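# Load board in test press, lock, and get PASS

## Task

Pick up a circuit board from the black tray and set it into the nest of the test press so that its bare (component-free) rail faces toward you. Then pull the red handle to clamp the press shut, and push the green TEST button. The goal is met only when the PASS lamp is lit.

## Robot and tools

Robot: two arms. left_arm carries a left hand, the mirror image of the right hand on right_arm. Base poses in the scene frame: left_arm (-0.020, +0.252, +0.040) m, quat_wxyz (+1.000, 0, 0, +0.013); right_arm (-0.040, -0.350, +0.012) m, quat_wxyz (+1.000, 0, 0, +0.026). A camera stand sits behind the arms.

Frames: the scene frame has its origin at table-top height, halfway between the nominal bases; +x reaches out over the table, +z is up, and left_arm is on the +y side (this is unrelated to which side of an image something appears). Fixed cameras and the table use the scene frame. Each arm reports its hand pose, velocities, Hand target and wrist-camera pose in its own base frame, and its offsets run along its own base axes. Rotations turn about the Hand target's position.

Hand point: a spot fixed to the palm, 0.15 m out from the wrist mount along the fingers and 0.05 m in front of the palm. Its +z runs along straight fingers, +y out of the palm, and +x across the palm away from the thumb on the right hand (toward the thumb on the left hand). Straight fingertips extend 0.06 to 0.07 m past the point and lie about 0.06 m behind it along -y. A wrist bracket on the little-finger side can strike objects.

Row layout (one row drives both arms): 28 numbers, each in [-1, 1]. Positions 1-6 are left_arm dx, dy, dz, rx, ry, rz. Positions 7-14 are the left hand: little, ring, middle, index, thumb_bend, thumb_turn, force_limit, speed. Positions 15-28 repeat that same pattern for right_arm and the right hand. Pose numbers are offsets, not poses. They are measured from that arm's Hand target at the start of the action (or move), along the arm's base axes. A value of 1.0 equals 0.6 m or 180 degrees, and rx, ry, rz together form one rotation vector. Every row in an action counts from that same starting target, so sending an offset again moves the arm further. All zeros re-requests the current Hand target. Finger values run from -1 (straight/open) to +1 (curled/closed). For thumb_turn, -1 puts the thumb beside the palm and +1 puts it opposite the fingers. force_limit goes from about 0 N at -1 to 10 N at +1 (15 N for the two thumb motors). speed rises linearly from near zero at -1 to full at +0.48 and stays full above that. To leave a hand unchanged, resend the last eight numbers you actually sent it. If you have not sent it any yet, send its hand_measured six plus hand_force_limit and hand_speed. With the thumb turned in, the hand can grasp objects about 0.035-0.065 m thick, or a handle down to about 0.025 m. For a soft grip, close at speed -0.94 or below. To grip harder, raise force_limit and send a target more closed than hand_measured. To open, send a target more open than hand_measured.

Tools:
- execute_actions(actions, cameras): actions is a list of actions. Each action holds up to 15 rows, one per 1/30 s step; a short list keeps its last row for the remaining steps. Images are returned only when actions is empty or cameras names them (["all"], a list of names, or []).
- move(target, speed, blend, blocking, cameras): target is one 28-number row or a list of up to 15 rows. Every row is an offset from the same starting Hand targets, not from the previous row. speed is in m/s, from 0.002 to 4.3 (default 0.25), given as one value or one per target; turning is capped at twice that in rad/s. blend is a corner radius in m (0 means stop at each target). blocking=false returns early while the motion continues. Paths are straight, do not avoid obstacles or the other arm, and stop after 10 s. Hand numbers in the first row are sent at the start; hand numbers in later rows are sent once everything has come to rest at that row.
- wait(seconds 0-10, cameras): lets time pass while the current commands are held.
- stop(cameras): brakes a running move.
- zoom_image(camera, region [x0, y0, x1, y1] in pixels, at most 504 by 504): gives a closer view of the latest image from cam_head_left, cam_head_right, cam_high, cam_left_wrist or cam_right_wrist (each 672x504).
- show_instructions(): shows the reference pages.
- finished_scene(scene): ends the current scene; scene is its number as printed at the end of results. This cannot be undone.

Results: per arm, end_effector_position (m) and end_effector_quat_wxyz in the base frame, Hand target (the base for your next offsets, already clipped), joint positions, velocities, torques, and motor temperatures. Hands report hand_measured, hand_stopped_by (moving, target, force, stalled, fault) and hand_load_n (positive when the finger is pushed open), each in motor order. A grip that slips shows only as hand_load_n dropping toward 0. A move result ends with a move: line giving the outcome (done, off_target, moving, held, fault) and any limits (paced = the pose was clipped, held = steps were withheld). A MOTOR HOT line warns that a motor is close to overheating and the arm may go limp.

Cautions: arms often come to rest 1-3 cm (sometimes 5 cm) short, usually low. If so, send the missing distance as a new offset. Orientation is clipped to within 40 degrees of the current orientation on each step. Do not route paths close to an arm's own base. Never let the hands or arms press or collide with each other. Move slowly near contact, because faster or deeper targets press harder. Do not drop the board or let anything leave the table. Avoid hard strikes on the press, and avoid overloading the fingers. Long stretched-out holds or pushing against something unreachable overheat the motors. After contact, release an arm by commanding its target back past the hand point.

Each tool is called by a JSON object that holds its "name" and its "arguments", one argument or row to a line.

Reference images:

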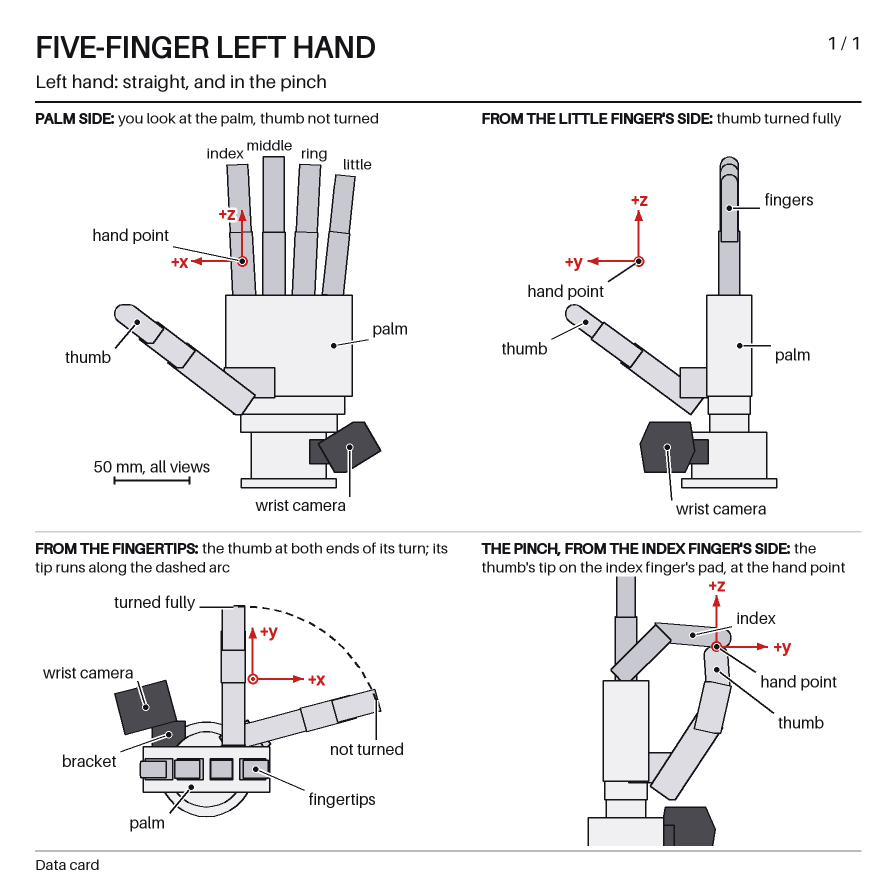

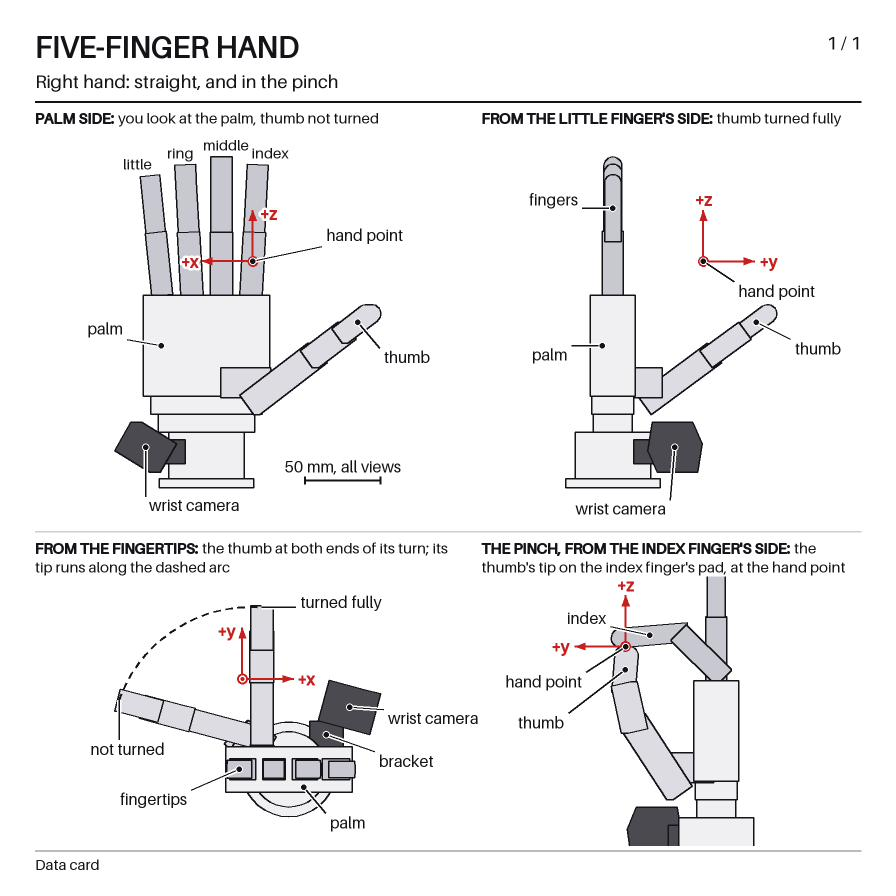

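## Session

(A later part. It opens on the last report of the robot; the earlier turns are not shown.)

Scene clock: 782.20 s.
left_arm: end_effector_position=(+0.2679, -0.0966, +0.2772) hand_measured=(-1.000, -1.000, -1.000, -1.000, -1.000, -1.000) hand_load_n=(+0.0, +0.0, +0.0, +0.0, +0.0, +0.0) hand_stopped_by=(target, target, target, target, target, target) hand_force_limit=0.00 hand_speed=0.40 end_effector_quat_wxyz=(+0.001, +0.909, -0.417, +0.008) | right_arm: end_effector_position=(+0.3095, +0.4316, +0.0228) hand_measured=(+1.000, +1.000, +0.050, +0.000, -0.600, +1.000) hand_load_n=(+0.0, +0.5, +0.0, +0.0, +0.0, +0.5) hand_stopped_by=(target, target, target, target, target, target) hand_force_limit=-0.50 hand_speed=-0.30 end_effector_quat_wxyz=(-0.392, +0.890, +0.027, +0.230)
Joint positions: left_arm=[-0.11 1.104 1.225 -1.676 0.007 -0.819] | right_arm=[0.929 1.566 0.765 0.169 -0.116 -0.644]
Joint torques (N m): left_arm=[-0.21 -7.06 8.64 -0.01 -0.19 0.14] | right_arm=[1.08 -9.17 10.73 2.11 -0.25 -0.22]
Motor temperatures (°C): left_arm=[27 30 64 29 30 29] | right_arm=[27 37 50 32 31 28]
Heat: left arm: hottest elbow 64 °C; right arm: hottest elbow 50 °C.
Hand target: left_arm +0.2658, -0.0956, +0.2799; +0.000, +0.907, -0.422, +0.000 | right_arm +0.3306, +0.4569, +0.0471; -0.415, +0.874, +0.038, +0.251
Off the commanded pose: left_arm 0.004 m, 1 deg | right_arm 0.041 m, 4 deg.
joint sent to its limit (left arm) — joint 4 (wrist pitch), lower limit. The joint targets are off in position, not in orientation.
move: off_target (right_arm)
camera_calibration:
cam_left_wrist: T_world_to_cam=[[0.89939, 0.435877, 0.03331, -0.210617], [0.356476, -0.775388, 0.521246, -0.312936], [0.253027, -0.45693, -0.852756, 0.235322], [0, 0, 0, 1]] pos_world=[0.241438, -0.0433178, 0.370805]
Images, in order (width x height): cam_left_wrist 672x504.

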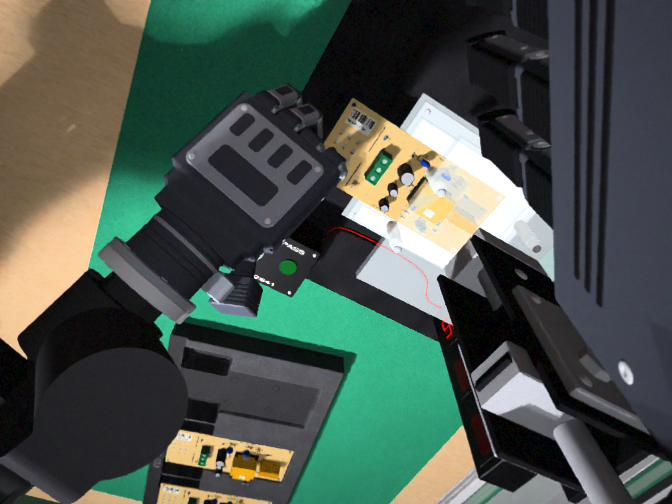

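{"name": "move", "arguments": {
  "target": [0,0,0,0,0,0,-1,-1,-1,-1,-1,-1,0,0.4,0.0233,-0.0023,0.0025,0,0,0,1,1,0.05,0,-0.6,1,-0.5,-0.3],
  "speed": 0.06,
  "cameras": ["cam_left_wrist"]
}}

{"name": "zoom_image", "arguments": {
  "camera": "cam_left_wrist",
  "region": [300, 85, 420, 205]
}}

{"name": "zoom_image", "arguments": {
  "camera": "cam_left_wrist",
  "region": [400, 150, 520, 270]
}}

Scene clock: 787.77 s.
left_arm: end_effector_position=(+0.2679, -0.0966, +0.2772) hand_measured=(-1.000, -1.000, -1.000, -1.000, -1.000, -1.000) hand_load_n=(+0.0, +0.0, +0.0, +0.0, +0.0, +0.0) hand_stopped_by=(target, target, target, target, target, target) hand_force_limit=0.00 hand_speed=0.40 end_effector_quat_wxyz=(+0.001, +0.909, -0.417, +0.008) | right_arm: end_effector_position=(+0.3238, +0.4332, +0.0262) hand_measured=(+1.000, +1.000, +0.050, +0.000, -0.600, +1.000) hand_load_n=(+0.5, +0.0, +0.0, +0.0, +0.0, +0.0) hand_stopped_by=(target, target, target, target, target, target) hand_force_limit=-0.50 hand_speed=-0.30 end_effector_quat_wxyz=(-0.397, +0.888, +0.028, +0.232)
Joint positions: left_arm=[-0.11 1.104 1.225 -1.676 0.007 -0.819] | right_arm=[0.903 1.58 0.788 0.169 -0.139 -0.659]
Joint torques (N m): left_arm=[-0.15 -7.06 8.62 -0.05 -0.18 0.14] | right_arm=[1.61 -9.7 10.88 1.84 -0.2 -0.2]
Motor temperatures (°C): left_arm=[27 30 64 29 30 29] | right_arm=[27 37 50 32 31 28]
Heat: left arm: hottest elbow 64 °C; right arm: hottest elbow 50 °C.
Hand target: left_arm +0.2658, -0.0956, +0.2799; +0.000, +0.907, -0.422, +0.000 | right_arm +0.3446, +0.4554, +0.0486; -0.415, +0.874, +0.038, +0.251
Off the commanded pose: left_arm 0.004 m, 1 deg | right_arm 0.038 m, 4 deg.
joint sent to its limit (left arm) — joint 4 (wrist pitch), lower limit. The joint targets are off in position, not in orientation.
move: off_target (right_arm)
camera_calibration:
cam_left_wrist: T_world_to_cam=[[0.89939, 0.435877, 0.03331, -0.210617], [0.356476, -0.775388, 0.521246, -0.312936], [0.253027, -0.45693, -0.852756, 0.235322], [0, 0, 0, 1]] pos_world=[0.241438, -0.0433178, 0.370805]
Images, in order (width x height): cam_left_wrist 672x504.

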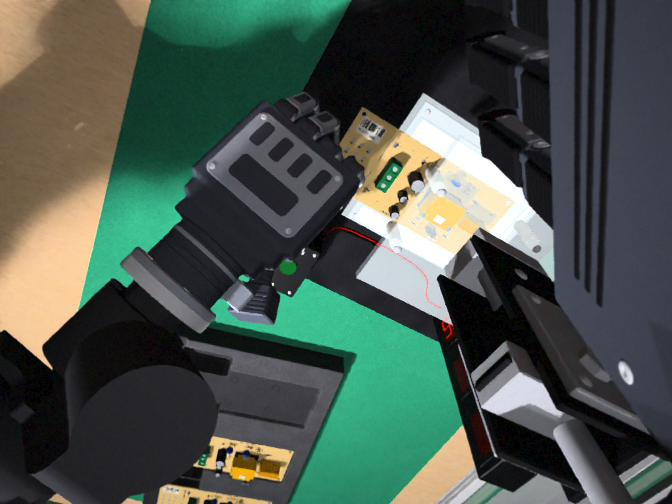

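Scaled by 4.200.

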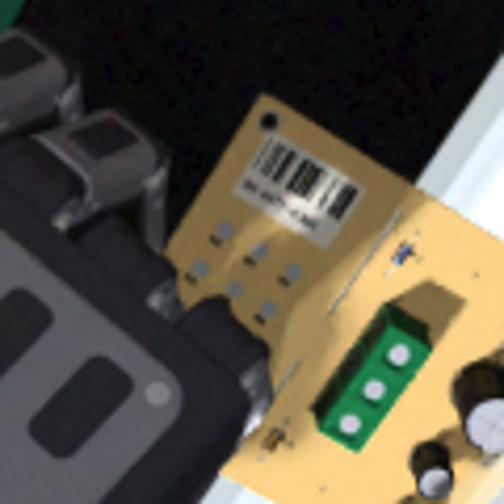

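Scaled by 4.200.

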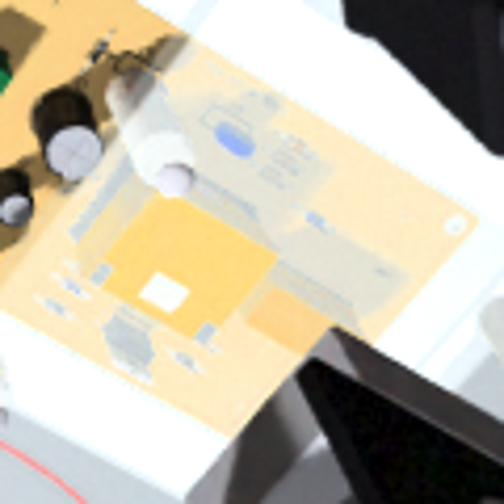

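{"name": "move", "arguments": {
  "target": [0,0,0,0,0,0,-1,-1,-1,-1,-1,-1,0,0.4,0.01,-0.0015,-0.001,0,0,0,1,1,0.05,0,-0.6,1,-0.5,-0.3],
  "speed": 0.06,
  "cameras": ["cam_left_wrist"]
}}

{"name": "zoom_image", "arguments": {
  "camera": "cam_left_wrist",
  "region": [300, 85, 420, 205]
}}

{"name": "zoom_image", "arguments": {
  "camera": "cam_left_wrist",
  "region": [400, 150, 520, 270]
}}

Scene clock: 797.53 s.
left_arm: end_effector_position=(+0.2679, -0.0966, +0.2772) hand_measured=(-1.000, -1.000, -1.000, -1.000, -1.000, -1.000) hand_load_n=(+0.0, +0.0, +0.0, +0.0, +0.0, +0.0) hand_stopped_by=(target, target, target, target, target, target) hand_force_limit=0.00 hand_speed=0.40 end_effector_quat_wxyz=(+0.001, +0.909, -0.417, +0.008) | right_arm: end_effector_position=(+0.3257, +0.4354, +0.0258) hand_measured=(+1.000, +1.000, +0.050, +0.000, -0.600, +1.000) hand_load_n=(+0.0, +0.0, +0.0, +0.0, +0.0, +0.0) hand_stopped_by=(target, target, target, target, target, target) hand_force_limit=-0.50 hand_speed=-0.30 end_effector_quat_wxyz=(-0.399, +0.887, +0.031, +0.230)
Joint positions: left_arm=[-0.11 1.104 1.225 -1.676 0.007 -0.819] | right_arm=[0.9 1.588 0.796 0.169 -0.149 -0.665]
Joint torques (N m): left_arm=[-0.15 -7.06 8.64 -0.03 -0.18 0.14] | right_arm=[1.03 -9.82 11.07 1.69 -0.19 -0.19]
Motor temperatures (°C): left_arm=[27 30 64 29 30 29] | right_arm=[27 36 51 32 31 28]
Heat: left arm: hottest elbow 64 °C; right arm: hottest elbow 51 °C.
Hand target: left_arm +0.2658, -0.0956, +0.2799; +0.000, +0.907, -0.422, +0.000 | right_arm +0.3506, +0.4546, +0.0480; -0.415, +0.874, +0.038, +0.251
Off the commanded pose: left_arm 0.004 m, 1 deg | right_arm 0.039 m, 4 deg.
joint sent to its limit (left arm) — joint 4 (wrist pitch), lower limit. The joint targets are off in position, not in orientation.
move: off_target (right_arm)
camera_calibration:
cam_left_wrist: T_world_to_cam=[[0.89939, 0.435877, 0.03331, -0.210617], [0.356476, -0.775388, 0.521246, -0.312936], [0.253027, -0.45693, -0.852756, 0.235322], [0, 0, 0, 1]] pos_world=[0.241438, -0.0433178, 0.370805]
Images, in order (width x height): cam_left_wrist 672x504.

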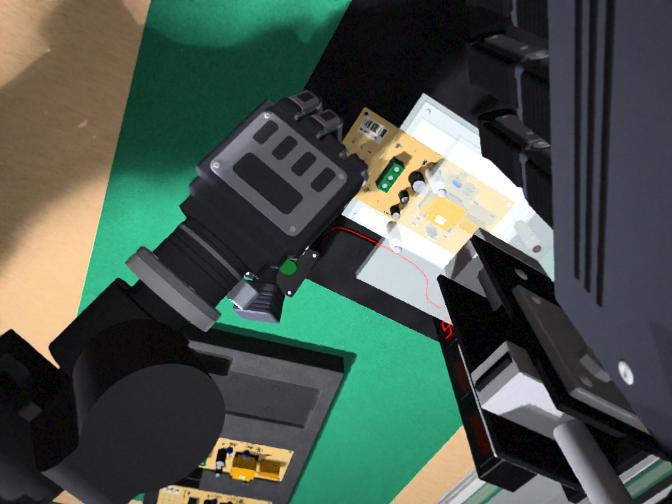

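Scaled by 4.200.

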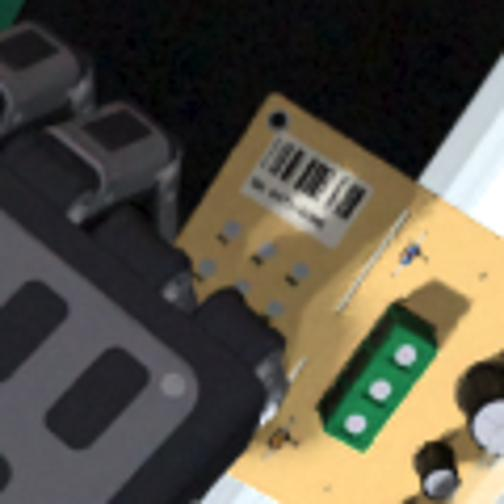

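Scaled by 4.200.

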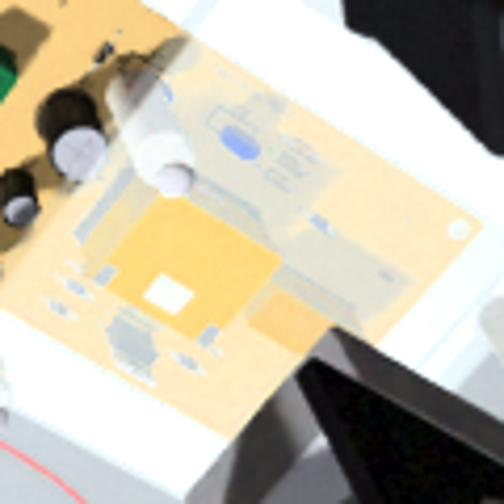

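{"name": "move", "arguments": {
  "target": [0,0,0,0,0,0,-1,-1,-1,-1,-1,-1,0,0.4,0.01,-0.006,0,0,0,0,1,1,0.05,0,-0.6,1,-0.5,-0.3],
  "speed": 0.06,
  "cameras": ["cam_left_wrist"]
}}

{"name": "zoom_image", "arguments": {
  "camera": "cam_left_wrist",
  "region": [320, 85, 440, 205]
}}

{"name": "zoom_image", "arguments": {
  "camera": "cam_left_wrist",
  "region": [420, 150, 540, 270]
}}

Scene clock: 813.00 s.
left_arm: end_effector_position=(+0.2679, -0.0966, +0.2772) hand_measured=(-1.000, -1.000, -1.000, -1.000, -1.000, -1.000) hand_load_n=(+0.0, +0.0, +0.0, +0.0, +0.0, +0.0) hand_stopped_by=(target, target, target, target, target, target) hand_force_limit=0.00 hand_speed=0.40 end_effector_quat_wxyz=(+0.001, +0.909, -0.417, +0.008) | right_arm: end_effector_position=(+0.3320, +0.4304, +0.0251) hand_measured=(+1.000, +1.000, +0.050, +0.000, -0.600, +1.000) hand_load_n=(+0.0, +0.0, +0.0, +0.0, +0.0, +0.0) hand_stopped_by=(target, target, target, target, target, target) hand_force_limit=-0.50 hand_speed=-0.30 end_effector_quat_wxyz=(-0.398, +0.887, +0.030, +0.230)
Joint positions: left_arm=[-0.11 1.104 1.225 -1.676 0.007 -0.819] | right_arm=[0.881 1.589 0.796 0.169 -0.162 -0.673]
Joint torques (N m): left_arm=[-0.15 -7.06 8.65 -0.02 -0.18 0.14] | right_arm=[0.73 -9.82 11.23 1.65 -0.24 -0.21]
Motor temperatures (°C): left_arm=[27 30 64 29 30 29] | right_arm=[27 37 53 32 31 28]
Heat: left arm: hottest elbow 64 °C; right arm: hottest elbow 53 °C.
Hand target: left_arm +0.2658, -0.0956, +0.2799; +0.000, +0.907, -0.422, +0.000 | right_arm +0.3566, +0.4510, +0.0480; -0.415, +0.874, +0.038, +0.251
Off the commanded pose: left_arm 0.004 m, 1 deg | right_arm 0.039 m, 4 deg.
joint sent to its limit (left arm) — joint 4 (wrist pitch), lower limit. The joint targets are off in position, not in orientation.
move: off_target (right_arm)
camera_calibration:
cam_left_wrist: T_world_to_cam=[[0.89939, 0.435877, 0.03331, -0.210617], [0.356476, -0.775388, 0.521246, -0.312936], [0.253027, -0.45693, -0.852756, 0.235322], [0, 0, 0, 1]] pos_world=[0.241438, -0.0433178, 0.370805]
Images, in order (width x height): cam_left_wrist 672x504.

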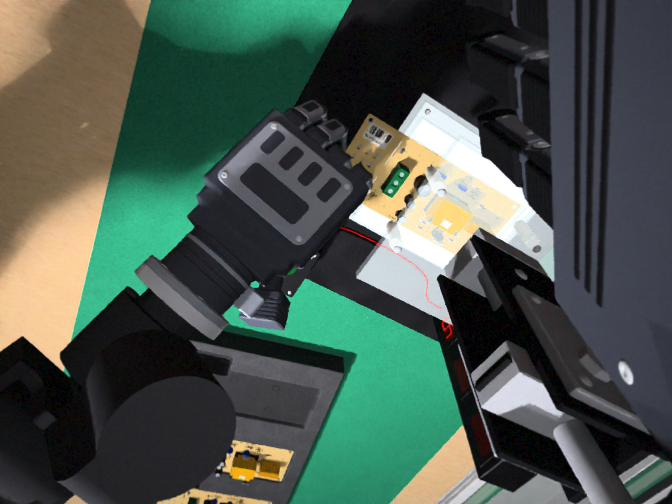

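Scaled by 4.200.

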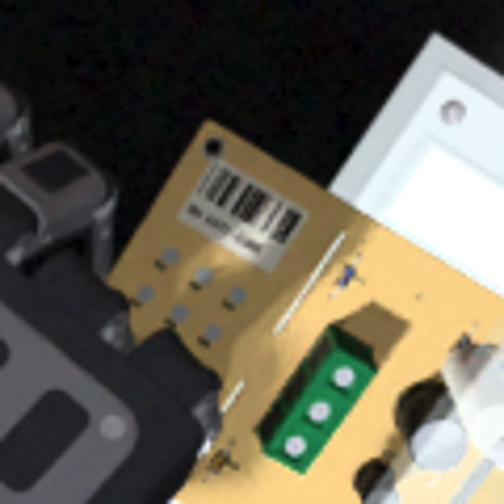

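Scaled by 4.200.

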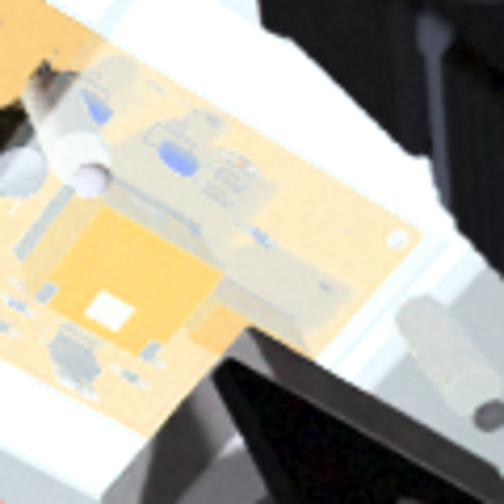

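{"name": "zoom_image", "arguments": {
  "camera": "cam_left_wrist",
  "region": [485, 180, 545, 240]
}}

{"name": "zoom_image", "arguments": {
  "camera": "cam_left_wrist",
  "region": [340, 170, 420, 250]
}}

Scaled by 8.400.

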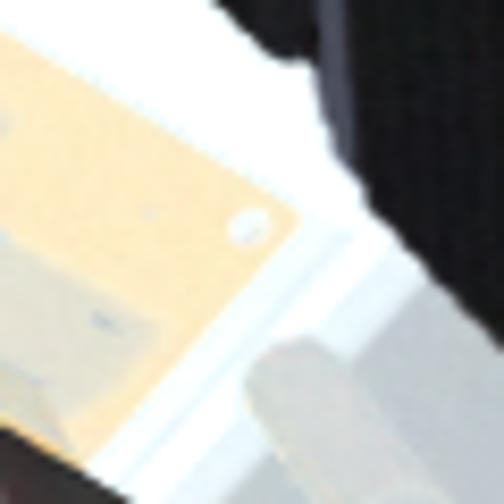

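Scaled by 6.300.

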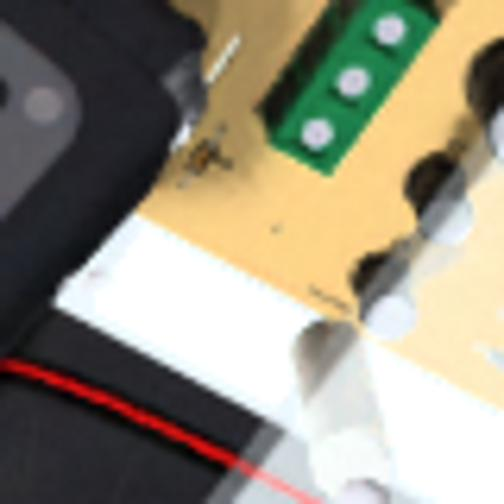

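{"name": "move", "arguments": {
  "target": [0,0,0,0,0,0,-1,-1,-1,-1,-1,-1,0,0.4,0.0075,-0.0008,0,0,0,0,1,1,0.05,0,-0.6,1,-0.5,-0.3],
  "speed": 0.06,
  "cameras": ["cam_left_wrist"]
}}

{"name": "zoom_image", "arguments": {
  "camera": "cam_left_wrist",
  "region": [320, 85, 440, 205]
}}

{"name": "zoom_image", "arguments": {
  "camera": "cam_left_wrist",
  "region": [485, 180, 545, 240]
}}

Scene clock: 835.63 s.
left_arm: end_effector_position=(+0.2679, -0.0966, +0.2772) hand_measured=(-1.000, -1.000, -1.000, -1.000, -1.000, -1.000) hand_load_n=(+0.0, +0.0, +0.0, +0.0, +0.0, +0.0) hand_stopped_by=(target, target, target, target, target, target) hand_force_limit=0.00 hand_speed=0.40 end_effector_quat_wxyz=(+0.001, +0.909, -0.417, +0.008) | right_arm: end_effector_position=(+0.3357, +0.4330, +0.0260) hand_measured=(+1.000, +1.000, +0.050, +0.000, -0.600, +1.000) hand_load_n=(+0.0, +0.0, +0.0, +0.0, +0.0, +0.0) hand_stopped_by=(target, target, target, target, target, target) hand_force_limit=-0.50 hand_speed=-0.30 end_effector_quat_wxyz=(-0.400, +0.886, +0.031, +0.230)
Joint positions: left_arm=[-0.11 1.104 1.225 -1.676 0.007 -0.819] | right_arm=[0.877 1.597 0.807 0.169 -0.17 -0.677]
Joint torques (N m): left_arm=[-0.15 -7.06 8.64 -0.03 -0.19 0.13] | right_arm=[1.61 -9.11 11.03 1.5 -0.18 -0.25]
Motor temperatures (°C): left_arm=[27 30 63 29 30 29] | right_arm=[27 36 55 32 31 28]
Heat: left arm: hottest elbow 63 °C; right arm: hottest elbow 55 °C.
Hand target: left_arm +0.2658, -0.0956, +0.2799; +0.000, +0.907, -0.422, +0.000 | right_arm +0.3611, +0.4505, +0.0480; -0.415, +0.874, +0.038, +0.251
Off the commanded pose: left_arm 0.004 m, 1 deg | right_arm 0.038 m, 3 deg.
joint sent to its limit (left arm) — joint 4 (wrist pitch), lower limit. The joint targets are off in position, not in orientation.
move: off_target (right_arm)
camera_calibration:
cam_left_wrist: T_world_to_cam=[[0.89939, 0.435877, 0.03331, -0.210617], [0.356476, -0.775388, 0.521246, -0.312936], [0.253027, -0.45693, -0.852756, 0.235322], [0, 0, 0, 1]] pos_world=[0.241438, -0.0433178, 0.370805]
Images, in order (width x height): cam_left_wrist 672x504.

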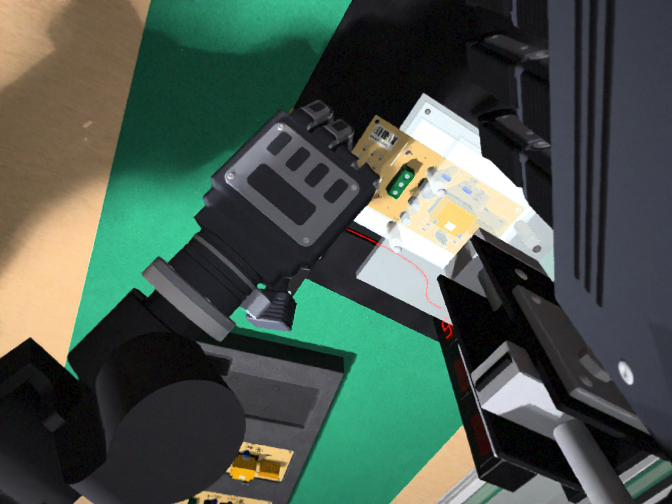

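Scaled by 4.200.

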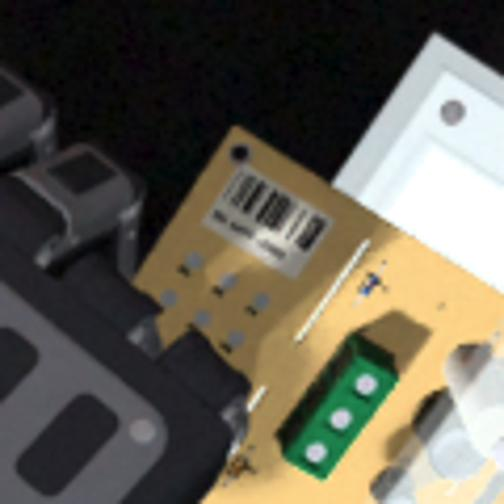

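Scaled by 8.400.

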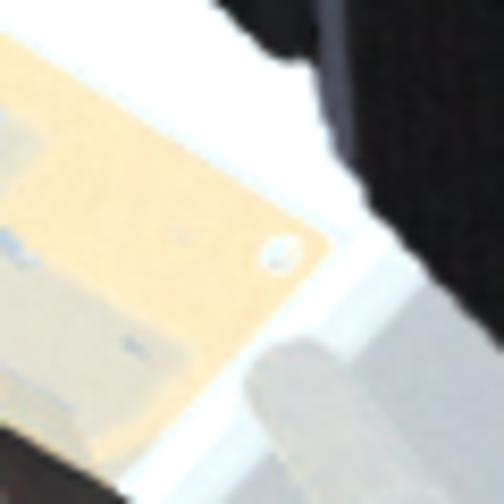

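{"name": "move", "arguments": {
  "target": [
    [0,0,0,0,0,0,-1,-1,-1,-1,-1,-1,0,0.4,0,-0.015,0,0,0,0,1,1,0.05,0,-0.6,1,-0.5,-0.3],
    [0,0,0,0,0,0,-1,-1,-1,-1,-1,-1,0,0.4,0.0075,-0.0165,0,0,0,0,1,1,0.05,0,-0.6,1,-0.5,-0.3]
  ],
  "speed": 0.06,
  "cameras": ["cam_left_wrist"]
}}

{"name": "zoom_image", "arguments": {
  "camera": "cam_left_wrist",
  "region": [320, 85, 440, 205]
}}

{"name": "zoom_image", "arguments": {
  "camera": "cam_left_wrist",
  "region": [485, 180, 545, 240]
}}

Scene clock: 857.80 s.
left_arm: end_effector_position=(+0.2679, -0.0966, +0.2772) hand_measured=(-1.000, -1.000, -1.000, -1.000, -1.000, -1.000) hand_load_n=(-0.5, +0.0, +0.0, +0.0, +0.0, +0.0) hand_stopped_by=(target, target, target, target, target, target) hand_force_limit=0.00 hand_speed=0.40 end_effector_quat_wxyz=(+0.001, +0.909, -0.417, +0.008) | right_arm: end_effector_position=(+0.3400, +0.4295, +0.0263) hand_measured=(+1.000, +1.000, +0.050, +0.000, -0.600, +1.000) hand_load_n=(+0.0, +0.0, +0.0, +0.0, +0.0, +0.0) hand_stopped_by=(target, target, target, target, target, target) hand_force_limit=-0.50 hand_speed=-0.30 end_effector_quat_wxyz=(-0.404, +0.886, +0.032, +0.227)
Joint positions: left_arm=[-0.11 1.104 1.225 -1.676 0.007 -0.819] | right_arm=[0.86 1.597 0.807 0.169 -0.192 -0.684]
Joint torques (N m): left_arm=[-0.15 -7.12 8.66 -0.05 -0.18 0.14] | right_arm=[0.73 -10.34 10.26 1.32 -0.09 -0.3]
Motor temperatures (°C): left_arm=[27 30 63 29 30 29] | right_arm=[27 37 55 32 31 28]
Heat: left arm: hottest elbow 63 °C; right arm: hottest elbow 55 °C.
Hand target: left_arm +0.2658, -0.0956, +0.2799; +0.000, +0.907, -0.422, +0.000 | right_arm +0.3656, +0.4406, +0.0480; -0.415, +0.874, +0.038, +0.251
Off the commanded pose: left_arm 0.004 m, 1 deg | right_arm 0.035 m, 3 deg.
joint sent to its limit (left arm) — joint 4 (wrist pitch), lower limit. The joint targets are off in position, not in orientation.
move: off_target (right_arm)
camera_calibration:
cam_left_wrist: T_world_to_cam=[[0.89939, 0.435877, 0.03331, -0.210617], [0.356476, -0.775388, 0.521246, -0.312936], [0.253027, -0.45693, -0.852756, 0.235322], [0, 0, 0, 1]] pos_world=[0.241438, -0.0433178, 0.370805]
Images, in order (width x height): cam_left_wrist 672x504.

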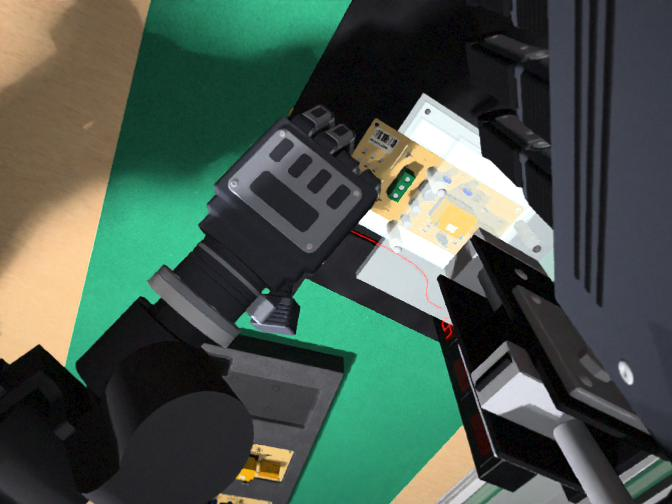

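Scaled by 4.200.

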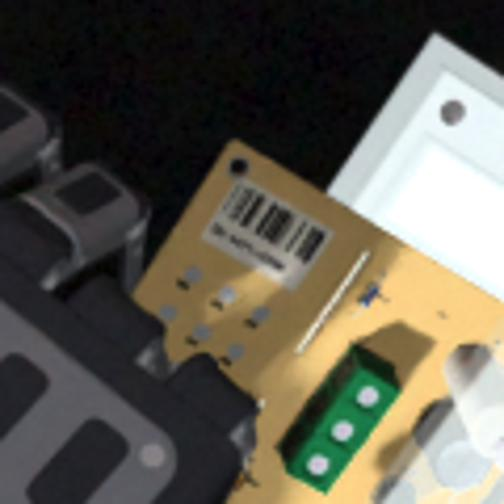

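Scaled by 8.400.

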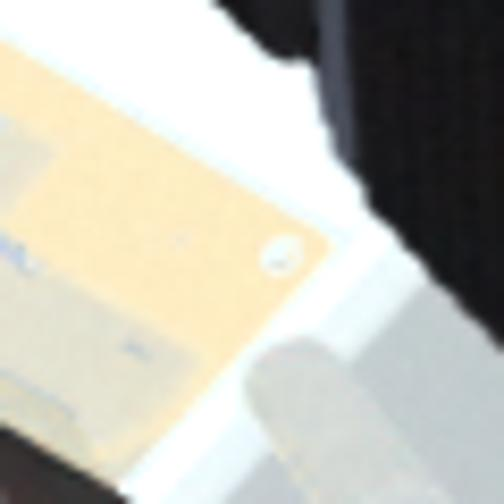

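{"name": "move", "arguments": {
  "target": [0,0,0,0,0,0,-1,-1,-1,-1,-1,-1,0,0.4,-0.12,0.012,0,0,0,0,1,1,0.05,0,-0.6,1,-0.5,-0.3],
  "speed": 0.12,
  "cameras": ["all"]
}}

{"name": "zoom_image", "arguments": {
  "camera": "cam_left_wrist",
  "region": [340, 90, 460, 210]
}}

{"name": "zoom_image", "arguments": {
  "camera": "cam_left_wrist",
  "region": [340, 150, 440, 250]
}}

{"name": "zoom_image", "arguments": {
  "camera": "cam_left_wrist",
  "region": [440, 140, 560, 260]
}}

Scene clock: 870.87 s.
left_arm: end_effector_position=(+0.2679, -0.0966, +0.2772) hand_measured=(-1.000, -1.000, -1.000, -1.000, -1.000, -1.000) hand_load_n=(+0.0, +0.0, +0.0, +0.0, +0.0, +0.0) hand_stopped_by=(target, target, target, target, target, target) hand_force_limit=0.00 hand_speed=0.40 end_effector_quat_wxyz=(+0.001, +0.909, -0.417, +0.008) | right_arm: end_effector_position=(+0.2915, +0.4413, +0.0342) hand_measured=(+1.000, +1.000, +0.050, +0.000, -0.600, +1.000) hand_load_n=(+0.0, +0.0, +0.0, +0.0, +0.0, +0.0) hand_stopped_by=(target, target, target, target, target, target) hand_force_limit=-0.50 hand_speed=-0.30 end_effector_quat_wxyz=(-0.397, +0.884, +0.047, +0.242)
Joint positions: left_arm=[-0.11 1.104 1.225 -1.676 0.007 -0.819] | right_arm=[0.983 1.533 0.748 0.18 -0.077 -0.654]
Joint torques (N m): left_arm=[-0.09 -7.12 8.64 -0.03 -0.18 0.14] | right_arm=[2.49 -11.28 6.61 2.54 0.14 0.14]
Motor temperatures (°C): left_arm=[27 30 63 29 30 29] | right_arm=[27 37 55 32 31 28]
Heat: left arm: hottest elbow 63 °C; right arm: hottest elbow 55 °C.
Hand target: left_arm +0.2658, -0.0956, +0.2799; +0.000, +0.907, -0.422, +0.000 | right_arm +0.2936, +0.4478, +0.0480; -0.415, +0.874, +0.038, +0.251
Off the commanded pose: left_arm 0.004 m, 1 deg | right_arm 0.015 m, 3 deg.
joint sent to its limit (left arm) — joint 4 (wrist pitch), lower limit. The joint targets are off in position, not in orientation.
move: off_target (right_arm)
camera_calibration:
cam_left_wrist: T_world_to_cam=[[0.89939, 0.435877, 0.03331, -0.210617], [0.356476, -0.775388, 0.521246, -0.312936], [0.253027, -0.45693, -0.852756, 0.235322], [0, 0, 0, 1]] pos_world=[0.241438, -0.0433178, 0.370805]
cam_right_wrist: T_world_to_cam=[[0.499039, -0.672667, -0.546333, 0.173755], [-0.86346, -0.439426, -0.247674, 0.452239], [-0.0734707, 0.595336, -0.800111, -0.0983499], [0, 0, 0, 1]] pos_world=[0.296554, 0.374156, 0.128246]

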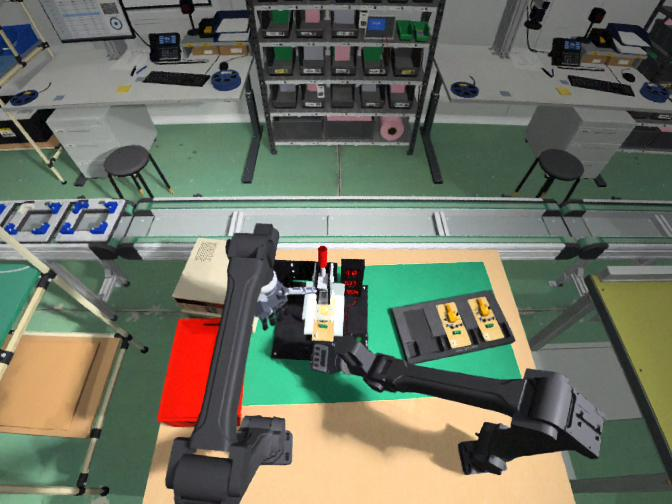

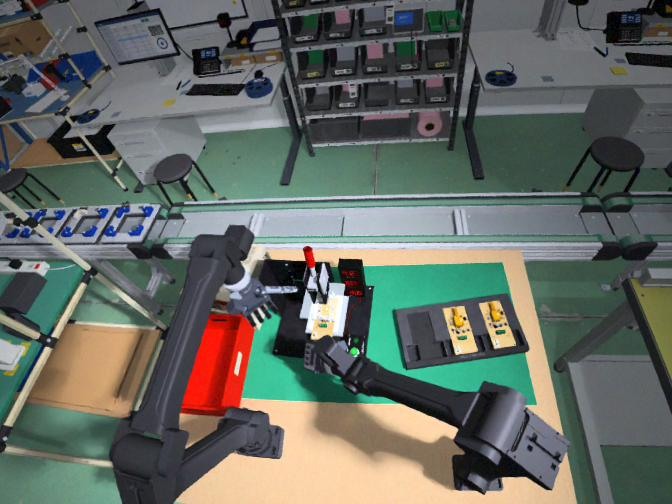

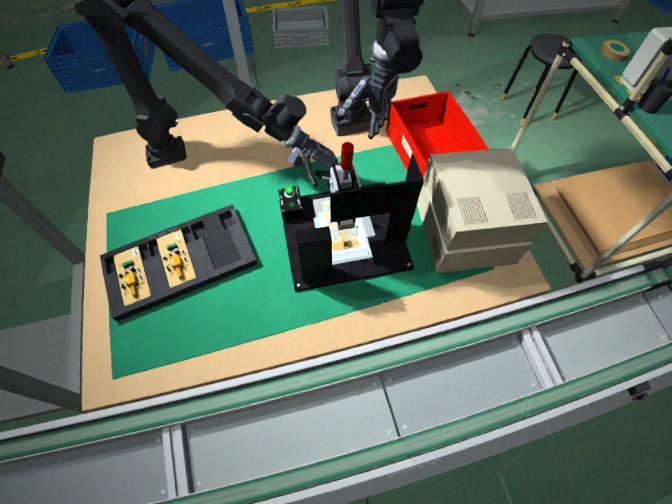

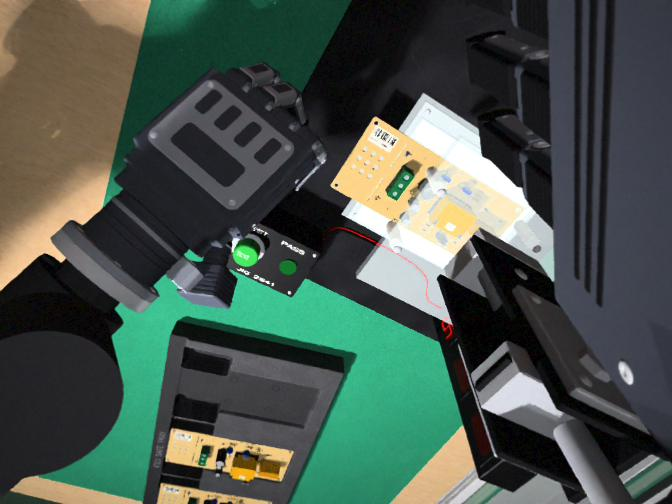

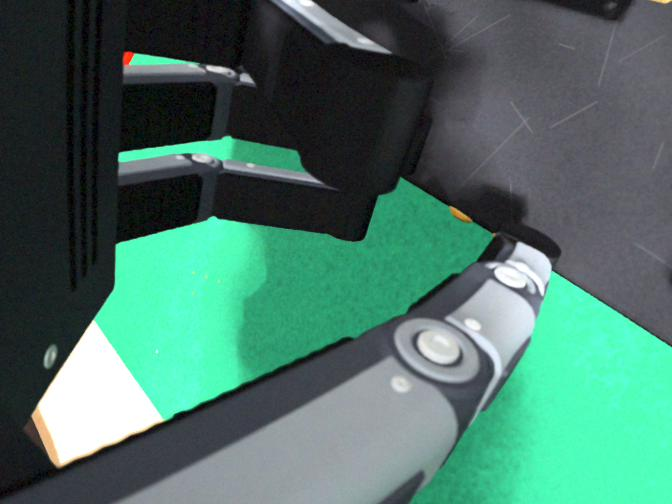

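Scaled by 4.200.

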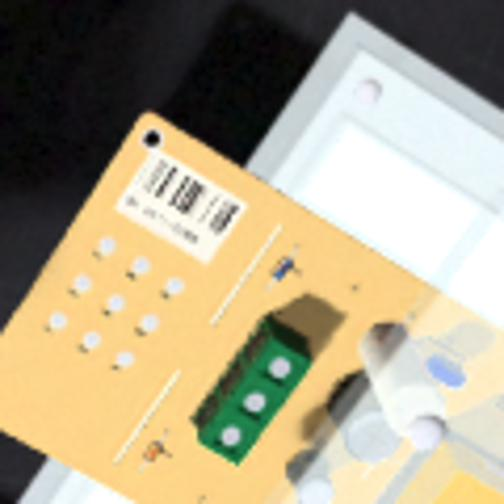

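Scaled by 5.040.

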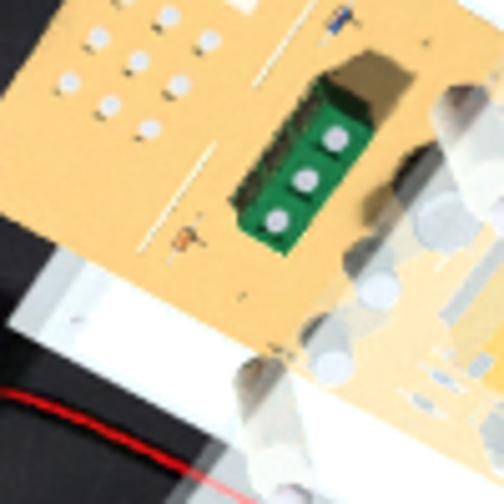

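Scaled by 4.200.

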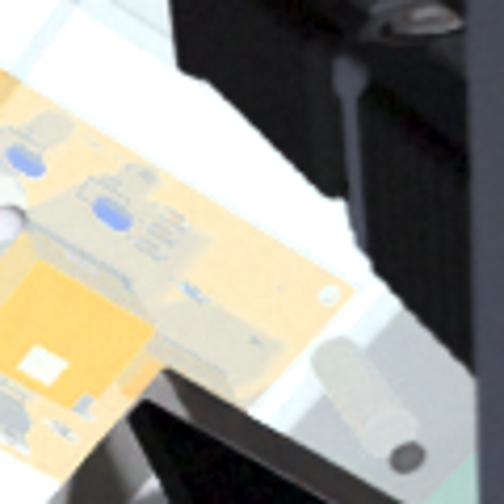

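{"name": "zoom_image", "arguments": {
  "camera": "cam_left_wrist",
  "region": [335, 185, 395, 245]
}}

{"name": "zoom_image", "arguments": {
  "camera": "cam_left_wrist",
  "region": [385, 110, 445, 170]
}}

{"name": "zoom_image", "arguments": {
  "camera": "cam_left_wrist",
  "region": [420, 210, 480, 270]
}}

{"name": "zoom_image", "arguments": {
  "camera": "cam_head_left",
  "region": [285, 270, 365, 350]
}}

{"name": "zoom_image", "arguments": {
  "camera": "cam_head_right",
  "region": [285, 270, 365, 350]
}}

Scaled by 8.400.

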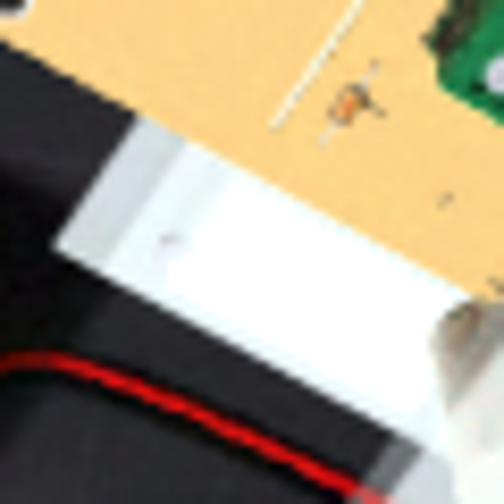

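Scaled by 8.400.

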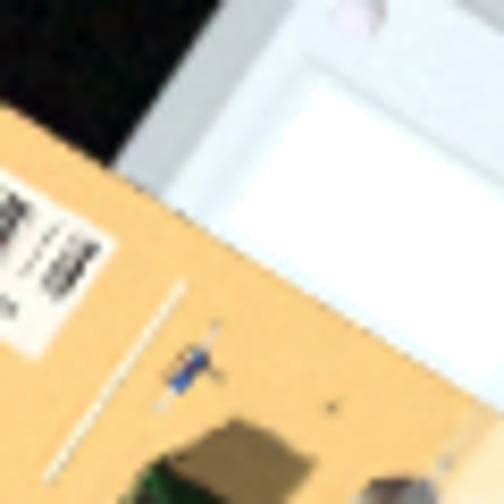

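Scaled by 8.400.

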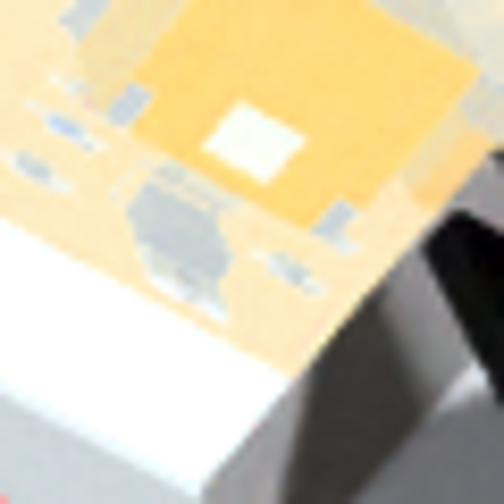

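Scaled by 6.300.

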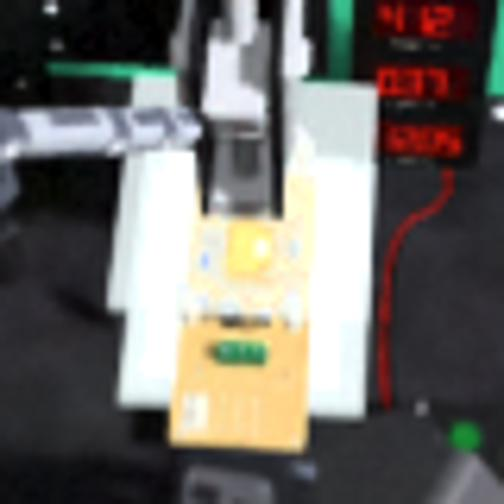

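Scaled by 6.300.

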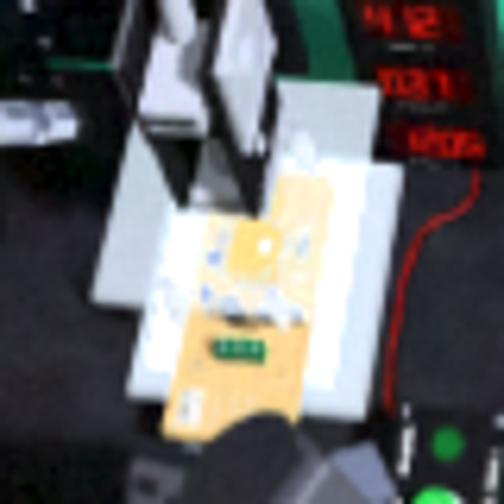

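{"name": "zoom_image", "arguments": {
  "camera": "cam_high",
  "region": [300, 160, 390, 270]
}}

{"name": "zoom_image", "arguments": {
  "camera": "cam_head_left",
  "region": [300, 305, 350, 345]
}}

{"name": "zoom_image", "arguments": {
  "camera": "cam_head_right",
  "region": [300, 305, 350, 345]
}}

Scaled by 4.582.

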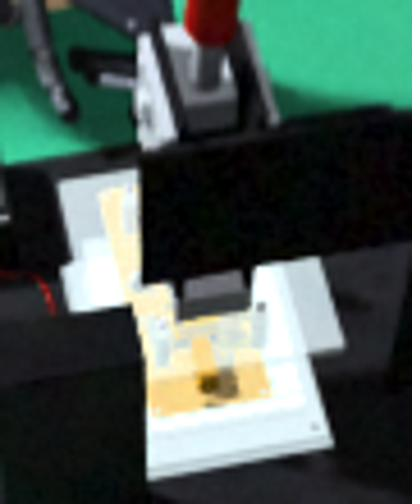

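Scaled by 10.080.

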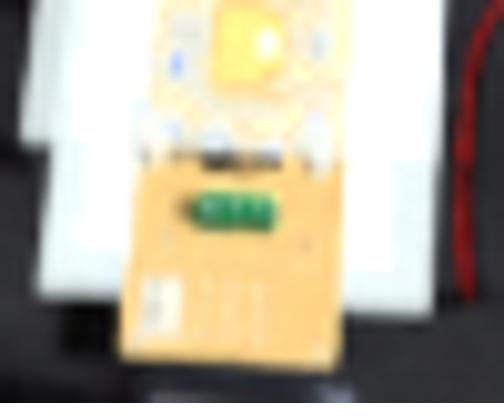

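Scaled by 10.080.

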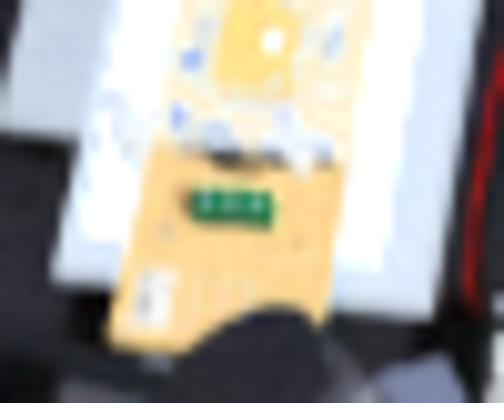

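{"name": "zoom_image", "arguments": {
  "camera": "cam_high",
  "region": [325, 225, 375, 270]
}}

{"name": "zoom_image", "arguments": {
  "camera": "cam_left_wrist",
  "region": [395, 95, 495, 195]
}}

Scaled by 10.080.

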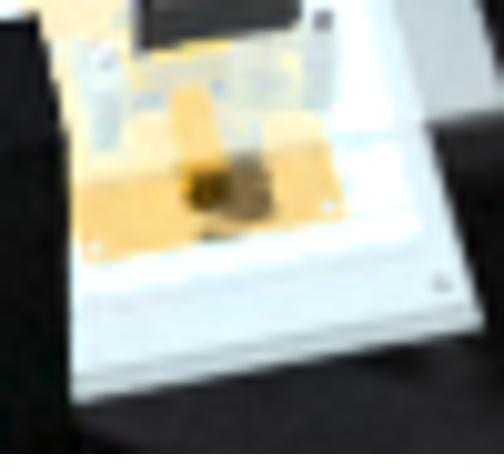

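Scaled by 5.040.

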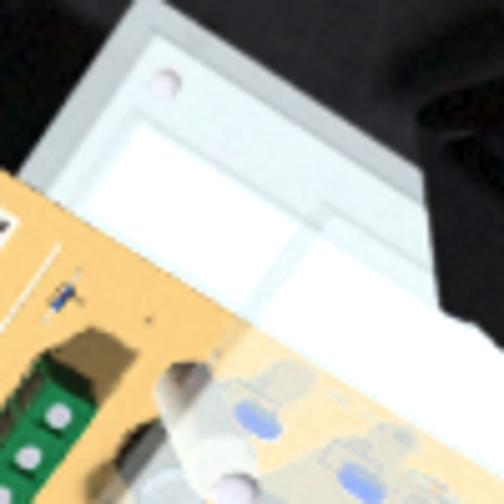

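{"name": "zoom_image", "arguments": {
  "camera": "cam_left_wrist",
  "region": [440, 150, 490, 200]
}}

{"name": "zoom_image", "arguments": {
  "camera": "cam_left_wrist",
  "region": [490, 180, 540, 230]
}}

{"name": "zoom_image", "arguments": {
  "camera": "cam_left_wrist",
  "region": [390, 205, 440, 255]
}}

Scaled by 10.080.

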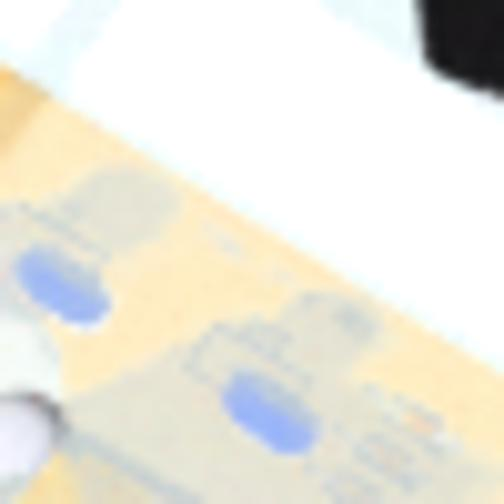

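Scaled by 10.080.

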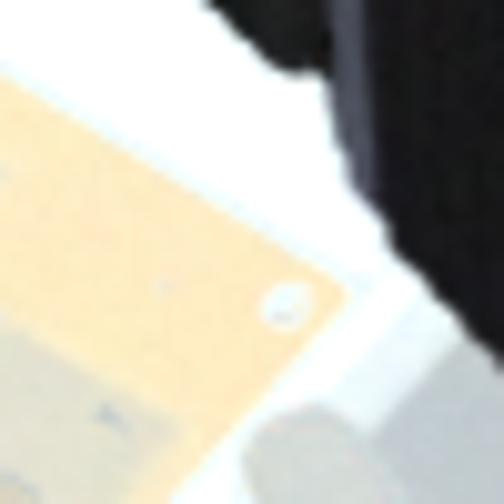

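Scaled by 10.080.

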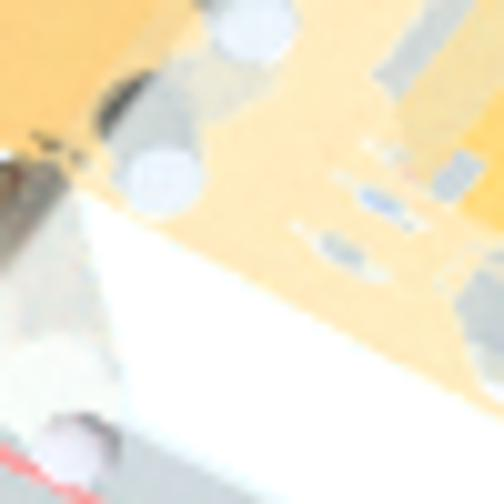

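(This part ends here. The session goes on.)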